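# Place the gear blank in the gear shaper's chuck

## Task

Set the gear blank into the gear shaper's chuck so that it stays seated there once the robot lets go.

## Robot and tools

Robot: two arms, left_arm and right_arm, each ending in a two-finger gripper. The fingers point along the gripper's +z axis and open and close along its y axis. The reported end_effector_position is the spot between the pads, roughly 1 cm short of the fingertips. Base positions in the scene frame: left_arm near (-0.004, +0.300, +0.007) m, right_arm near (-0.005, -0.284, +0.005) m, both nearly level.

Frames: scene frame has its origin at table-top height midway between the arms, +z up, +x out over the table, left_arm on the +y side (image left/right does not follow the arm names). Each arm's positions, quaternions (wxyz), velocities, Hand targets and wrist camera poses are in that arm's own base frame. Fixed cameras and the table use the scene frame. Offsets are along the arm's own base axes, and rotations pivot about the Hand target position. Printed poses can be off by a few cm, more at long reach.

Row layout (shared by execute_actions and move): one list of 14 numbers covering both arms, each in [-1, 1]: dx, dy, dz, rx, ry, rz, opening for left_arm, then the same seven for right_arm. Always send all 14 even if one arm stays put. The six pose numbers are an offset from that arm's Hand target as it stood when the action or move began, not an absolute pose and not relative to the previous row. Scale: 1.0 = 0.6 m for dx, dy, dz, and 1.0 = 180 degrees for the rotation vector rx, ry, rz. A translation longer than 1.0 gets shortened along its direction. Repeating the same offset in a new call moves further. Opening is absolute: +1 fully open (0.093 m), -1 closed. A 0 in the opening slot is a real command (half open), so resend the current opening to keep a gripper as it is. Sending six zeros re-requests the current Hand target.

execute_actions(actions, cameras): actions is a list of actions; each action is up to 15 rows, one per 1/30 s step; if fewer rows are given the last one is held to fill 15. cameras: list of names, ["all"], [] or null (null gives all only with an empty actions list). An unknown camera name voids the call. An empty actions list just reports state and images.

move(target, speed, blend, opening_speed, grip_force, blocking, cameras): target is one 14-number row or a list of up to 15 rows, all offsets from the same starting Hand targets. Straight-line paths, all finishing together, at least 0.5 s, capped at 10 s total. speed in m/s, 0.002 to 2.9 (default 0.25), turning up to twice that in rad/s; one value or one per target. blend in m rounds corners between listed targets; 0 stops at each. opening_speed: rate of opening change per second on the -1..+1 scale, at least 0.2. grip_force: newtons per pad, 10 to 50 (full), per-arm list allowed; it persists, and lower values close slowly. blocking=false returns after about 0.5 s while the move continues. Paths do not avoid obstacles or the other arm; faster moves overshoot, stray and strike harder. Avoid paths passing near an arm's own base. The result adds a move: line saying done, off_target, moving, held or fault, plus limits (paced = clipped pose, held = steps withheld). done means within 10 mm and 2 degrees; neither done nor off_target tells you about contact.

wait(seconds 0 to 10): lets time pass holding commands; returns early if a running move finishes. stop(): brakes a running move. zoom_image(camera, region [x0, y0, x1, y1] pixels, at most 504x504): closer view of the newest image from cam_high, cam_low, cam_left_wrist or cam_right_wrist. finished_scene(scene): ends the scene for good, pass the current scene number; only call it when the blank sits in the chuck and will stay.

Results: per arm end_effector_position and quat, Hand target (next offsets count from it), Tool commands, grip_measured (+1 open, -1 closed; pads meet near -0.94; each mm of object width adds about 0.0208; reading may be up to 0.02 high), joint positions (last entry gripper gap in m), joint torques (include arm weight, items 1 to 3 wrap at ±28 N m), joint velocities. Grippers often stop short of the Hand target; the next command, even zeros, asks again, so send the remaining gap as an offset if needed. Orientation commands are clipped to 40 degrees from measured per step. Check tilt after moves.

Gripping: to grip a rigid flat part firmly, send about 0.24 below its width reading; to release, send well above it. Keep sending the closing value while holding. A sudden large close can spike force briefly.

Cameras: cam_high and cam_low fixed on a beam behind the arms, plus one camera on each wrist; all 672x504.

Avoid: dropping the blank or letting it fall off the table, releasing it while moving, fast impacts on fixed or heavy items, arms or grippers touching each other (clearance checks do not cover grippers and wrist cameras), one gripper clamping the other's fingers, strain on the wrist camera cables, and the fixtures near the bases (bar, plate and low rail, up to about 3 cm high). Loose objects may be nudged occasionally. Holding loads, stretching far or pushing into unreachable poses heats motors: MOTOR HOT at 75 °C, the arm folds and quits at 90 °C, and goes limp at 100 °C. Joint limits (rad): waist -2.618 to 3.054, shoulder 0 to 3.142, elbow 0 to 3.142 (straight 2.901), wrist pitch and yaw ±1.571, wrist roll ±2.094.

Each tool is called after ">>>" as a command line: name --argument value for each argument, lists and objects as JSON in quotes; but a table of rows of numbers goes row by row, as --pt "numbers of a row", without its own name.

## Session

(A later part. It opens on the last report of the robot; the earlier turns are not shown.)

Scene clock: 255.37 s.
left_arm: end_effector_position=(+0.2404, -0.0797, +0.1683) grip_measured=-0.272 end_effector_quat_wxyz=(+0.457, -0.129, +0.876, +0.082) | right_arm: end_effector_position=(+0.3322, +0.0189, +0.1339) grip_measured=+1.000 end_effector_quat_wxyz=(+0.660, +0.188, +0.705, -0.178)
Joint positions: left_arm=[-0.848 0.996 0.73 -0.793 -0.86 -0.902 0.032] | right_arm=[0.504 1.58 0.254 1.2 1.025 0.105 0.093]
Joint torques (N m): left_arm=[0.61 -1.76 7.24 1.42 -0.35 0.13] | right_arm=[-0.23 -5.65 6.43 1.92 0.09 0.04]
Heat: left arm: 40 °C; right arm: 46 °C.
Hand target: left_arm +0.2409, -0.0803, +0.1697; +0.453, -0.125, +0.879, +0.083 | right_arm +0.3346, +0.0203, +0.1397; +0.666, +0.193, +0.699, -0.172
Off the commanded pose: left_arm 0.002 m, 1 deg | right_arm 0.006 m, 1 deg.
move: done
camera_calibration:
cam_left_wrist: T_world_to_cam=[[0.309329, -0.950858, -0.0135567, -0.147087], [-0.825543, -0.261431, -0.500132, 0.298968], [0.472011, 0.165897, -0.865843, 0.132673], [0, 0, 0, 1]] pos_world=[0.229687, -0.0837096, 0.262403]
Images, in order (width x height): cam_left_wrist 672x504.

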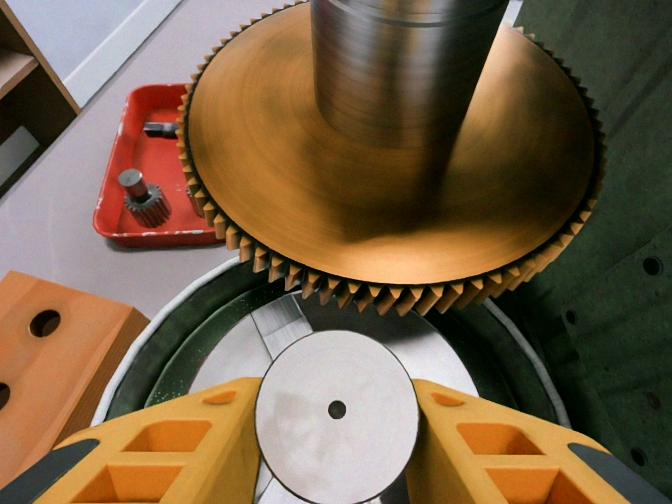

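>>> move --pt "0 0 0 0 0 0 0.1 0 0 0 0 0 0 1" --pt "-0.083 -0.027 0.075 0 0 0 0.1 0 0 0 0 0 0 1" --pt "-0.05 -0.016 0.1 0 0 0 -1 0 0 0 0 0 0 1" --pt "0.002 0.0 0.09 0 0 0 -1 0 0 0 0 0 0 1" --speed '[0.05,0.1,0.15,0.12]' --blend '[0,0.01,0,0]' --cameras '["cam_left_wrist","cam_high"]'

>>> zoom_image --camera "cam_high" --region '[420, 240, 490, 300]'

Scene clock: 270.50 s.
left_arm: end_effector_position=(+0.2424, -0.0806, +0.2260) grip_measured=-0.976 end_effector_quat_wxyz=(+0.454, -0.127, +0.878, +0.086) | right_arm: end_effector_position=(+0.3322, +0.0189, +0.1339) grip_measured=+1.000 end_effector_quat_wxyz=(+0.660, +0.188, +0.705, -0.178)
Joint positions: left_arm=[-0.843 1.032 0.98 -1.014 -0.858 -0.896 0] | right_arm=[0.504 1.58 0.254 1.2 1.025 0.105 0.093]
Joint torques (N m): left_arm=[0.62 -3.08 5 1.68 -0.36 0.12] | right_arm=[-0.24 -5.64 6.41 1.91 0.09 0.04]
Heat: left arm: 40 °C; right arm: 46 °C.
Hand target: left_arm +0.2422, -0.0802, +0.2237; +0.453, -0.125, +0.879, +0.083 | right_arm +0.3346, +0.0203, +0.1397; +0.666, +0.193, +0.699, -0.172
Off the commanded pose: left_arm 0.002 m, 1 deg | right_arm 0.006 m, 1 deg.
move: done
camera_calibration:
cam_left_wrist: T_world_to_cam=[[0.30999, -0.950435, -0.024058, -0.145531], [-0.829189, -0.257892, -0.49592, 0.329427], [0.465136, 0.173679, -0.868035, 0.184616], [0, 0, 0, 1]] pos_world=[0.232399, -0.085425, 0.320122]
Images, in order (width x height): cam_high 672x504, cam_left_wrist 672x504.

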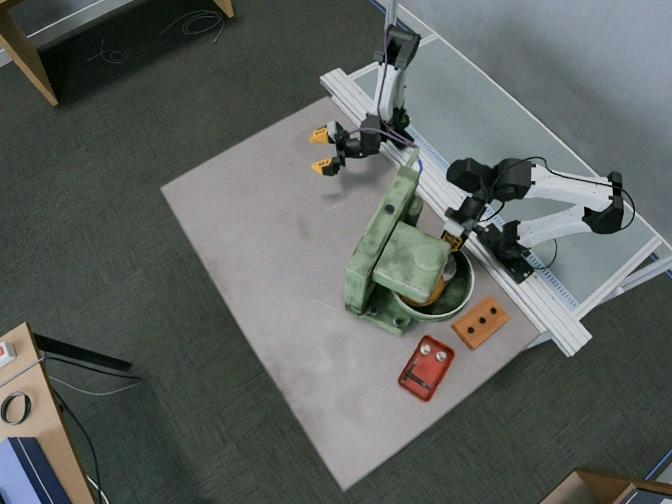

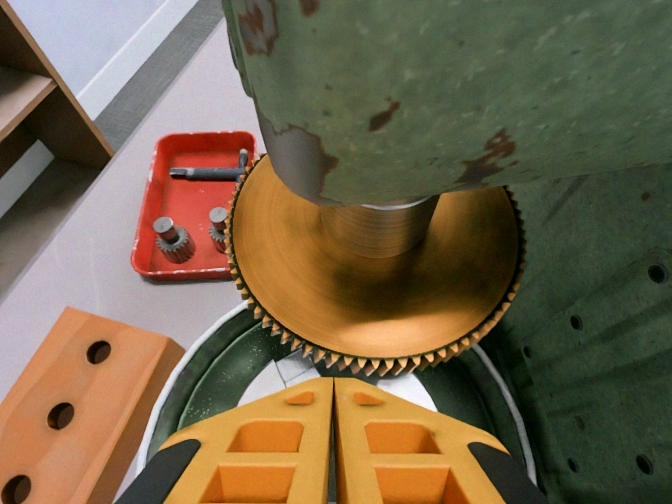

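Scaled by 7.200 from the camera's 672x504 image, which has a finer 960x720 frame.

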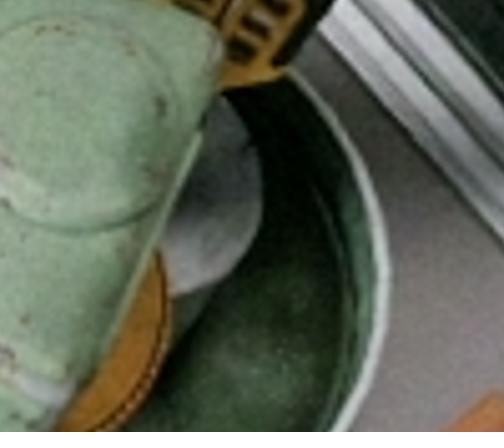

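>>> move --target '[-0.006,0.003,-0.0733,0,0,0,-1,0,0,0,0,0,0,1]' --speed 0.04 --cameras '["cam_left_wrist"]'

>>> zoom_image --camera "cam_left_wrist" --region '[230, 290, 450, 450]'

Scene clock: 275.03 s.
left_arm: end_effector_position=(+0.2432, -0.0763, +0.1957) grip_measured=-0.976 end_effector_quat_wxyz=(+0.474, -0.140, +0.865, +0.080) | right_arm: end_effector_position=(+0.3322, +0.0189, +0.1339) grip_measured=+1.000 end_effector_quat_wxyz=(+0.660, +0.188, +0.705, -0.178)
Joint positions: left_arm=[-0.843 0.98 0.805 -0.846 -0.889 -0.896 0] | right_arm=[0.504 1.58 0.254 1.2 1.025 0.105 0.093]
Joint torques (N m): left_arm=[-0.2 -1.36 3.86 1.47 -0.07 0.06] | right_arm=[-0.23 -5.65 6.42 1.91 0.09 0.04]
Heat: left arm: 40 °C; right arm: 46 °C.
Hand target: left_arm +0.2385, -0.0784, +0.1796; +0.453, -0.125, +0.879, +0.083 | right_arm +0.3346, +0.0203, +0.1397; +0.666, +0.193, +0.699, -0.172
Off the commanded pose: left_arm 0.017 m, 3 deg | right_arm 0.006 m, 1 deg.
move: off_target (left_arm)
camera_calibration:
cam_left_wrist: T_world_to_cam=[[0.325406, -0.945557, 0.0058411, -0.151662], [-0.799255, -0.278347, -0.532648, 0.314524], [0.505275, 0.168658, -0.846317, 0.142739], [0, 0, 0, 1]] pos_world=[0.228615, -0.0799324, 0.289219]
Images, in order (width x height): cam_left_wrist 672x504.

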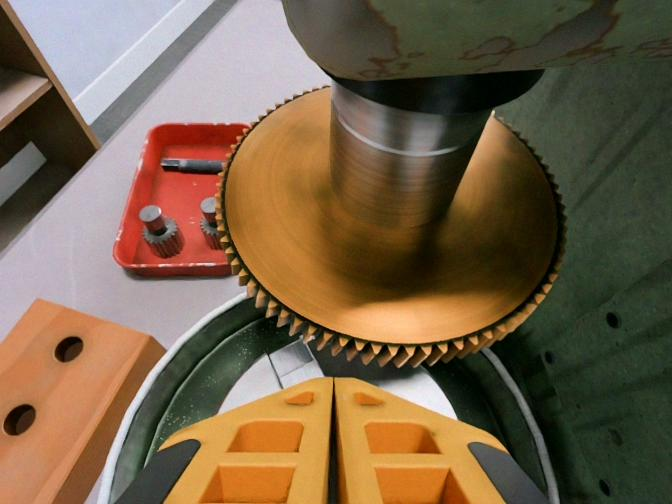

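Scaled by 2.291 from the camera's 672x504 image, which has a finer 960x720 frame.

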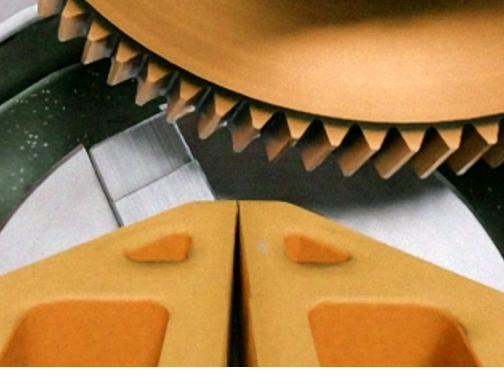

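>>> move --pt "-0.02 0 0.08 0 0 0 -1 0 0 0 0 0 0 1" --pt "-0.105 -0.03 0.06 0 0 0 -1 0 0 0 0 0 0 1" --speed '[0.1,0.15]' --blend 0.01 --cameras '["cam_left_wrist"]'

>>> zoom_image --camera "cam_left_wrist" --region '[300, 170, 460, 330]'

Scene clock: 279.97 s.
left_arm: end_effector_position=(+0.1744, -0.0921, +0.2097) grip_measured=-0.976 end_effector_quat_wxyz=(+0.447, -0.120, +0.882, +0.090) | right_arm: end_effector_position=(+0.3322, +0.0189, +0.1339) grip_measured=+1.000 end_effector_quat_wxyz=(+0.660, +0.188, +0.705, -0.178)
Joint positions: left_arm=[-1.252 1.082 0.982 -1.492 -0.947 -1.533 0] | right_arm=[0.504 1.58 0.254 1.2 1.025 0.105 0.093]
Joint torques (N m): left_arm=[-0.61 -0.83 7.47 0.33 -0.68 -0.09] | right_arm=[-0.23 -5.64 6.39 1.91 0.09 0.04]
Heat: left arm: 40 °C; right arm: 46 °C.
Hand target: left_arm +0.1756, -0.0965, +0.2157; +0.453, -0.125, +0.879, +0.083 | right_arm +0.3346, +0.0203, +0.1397; +0.666, +0.193, +0.699, -0.172
Off the commanded pose: left_arm 0.008 m, 1 deg | right_arm 0.006 m, 1 deg.
move: done
camera_calibration:
cam_left_wrist: T_world_to_cam=[[0.301049, -0.952796, -0.0393634, -0.131135], [-0.840427, -0.245587, -0.483083, 0.262328], [0.450613, 0.178514, -0.874689, 0.208412], [0, 0, 0, 1]] pos_world=[0.166033, -0.0977251, 0.30386]
Images, in order (width x height): cam_left_wrist 672x504.

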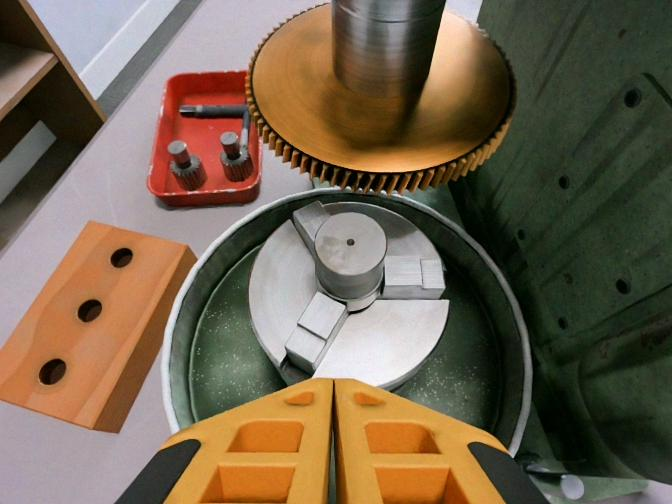

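Scaled by 3.150 from the camera's 672x504 image, which has a finer 960x720 frame.

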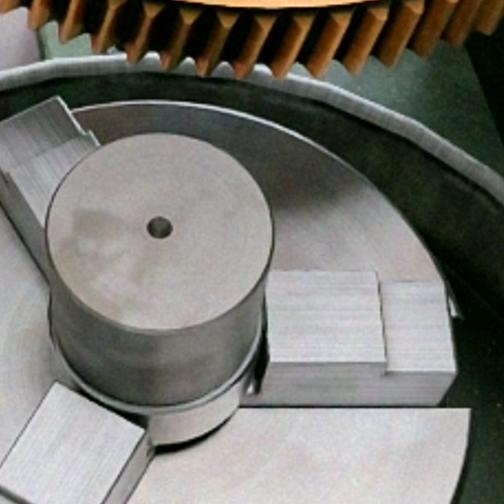

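>>> zoom_image --camera "cam_left_wrist" --region '[305, 255, 400, 320]'

Scaled by 5.305 from the camera's 672x504 image, which has a finer 960x720 frame.

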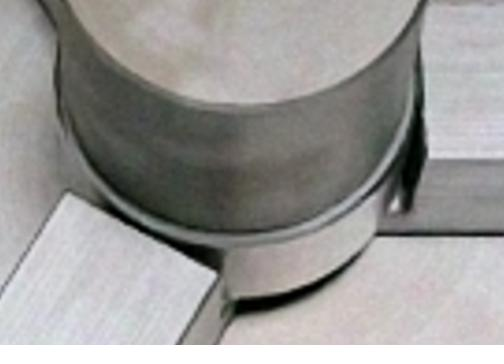

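>>> finished_scene --scene 2

The scene is finished: the task was done.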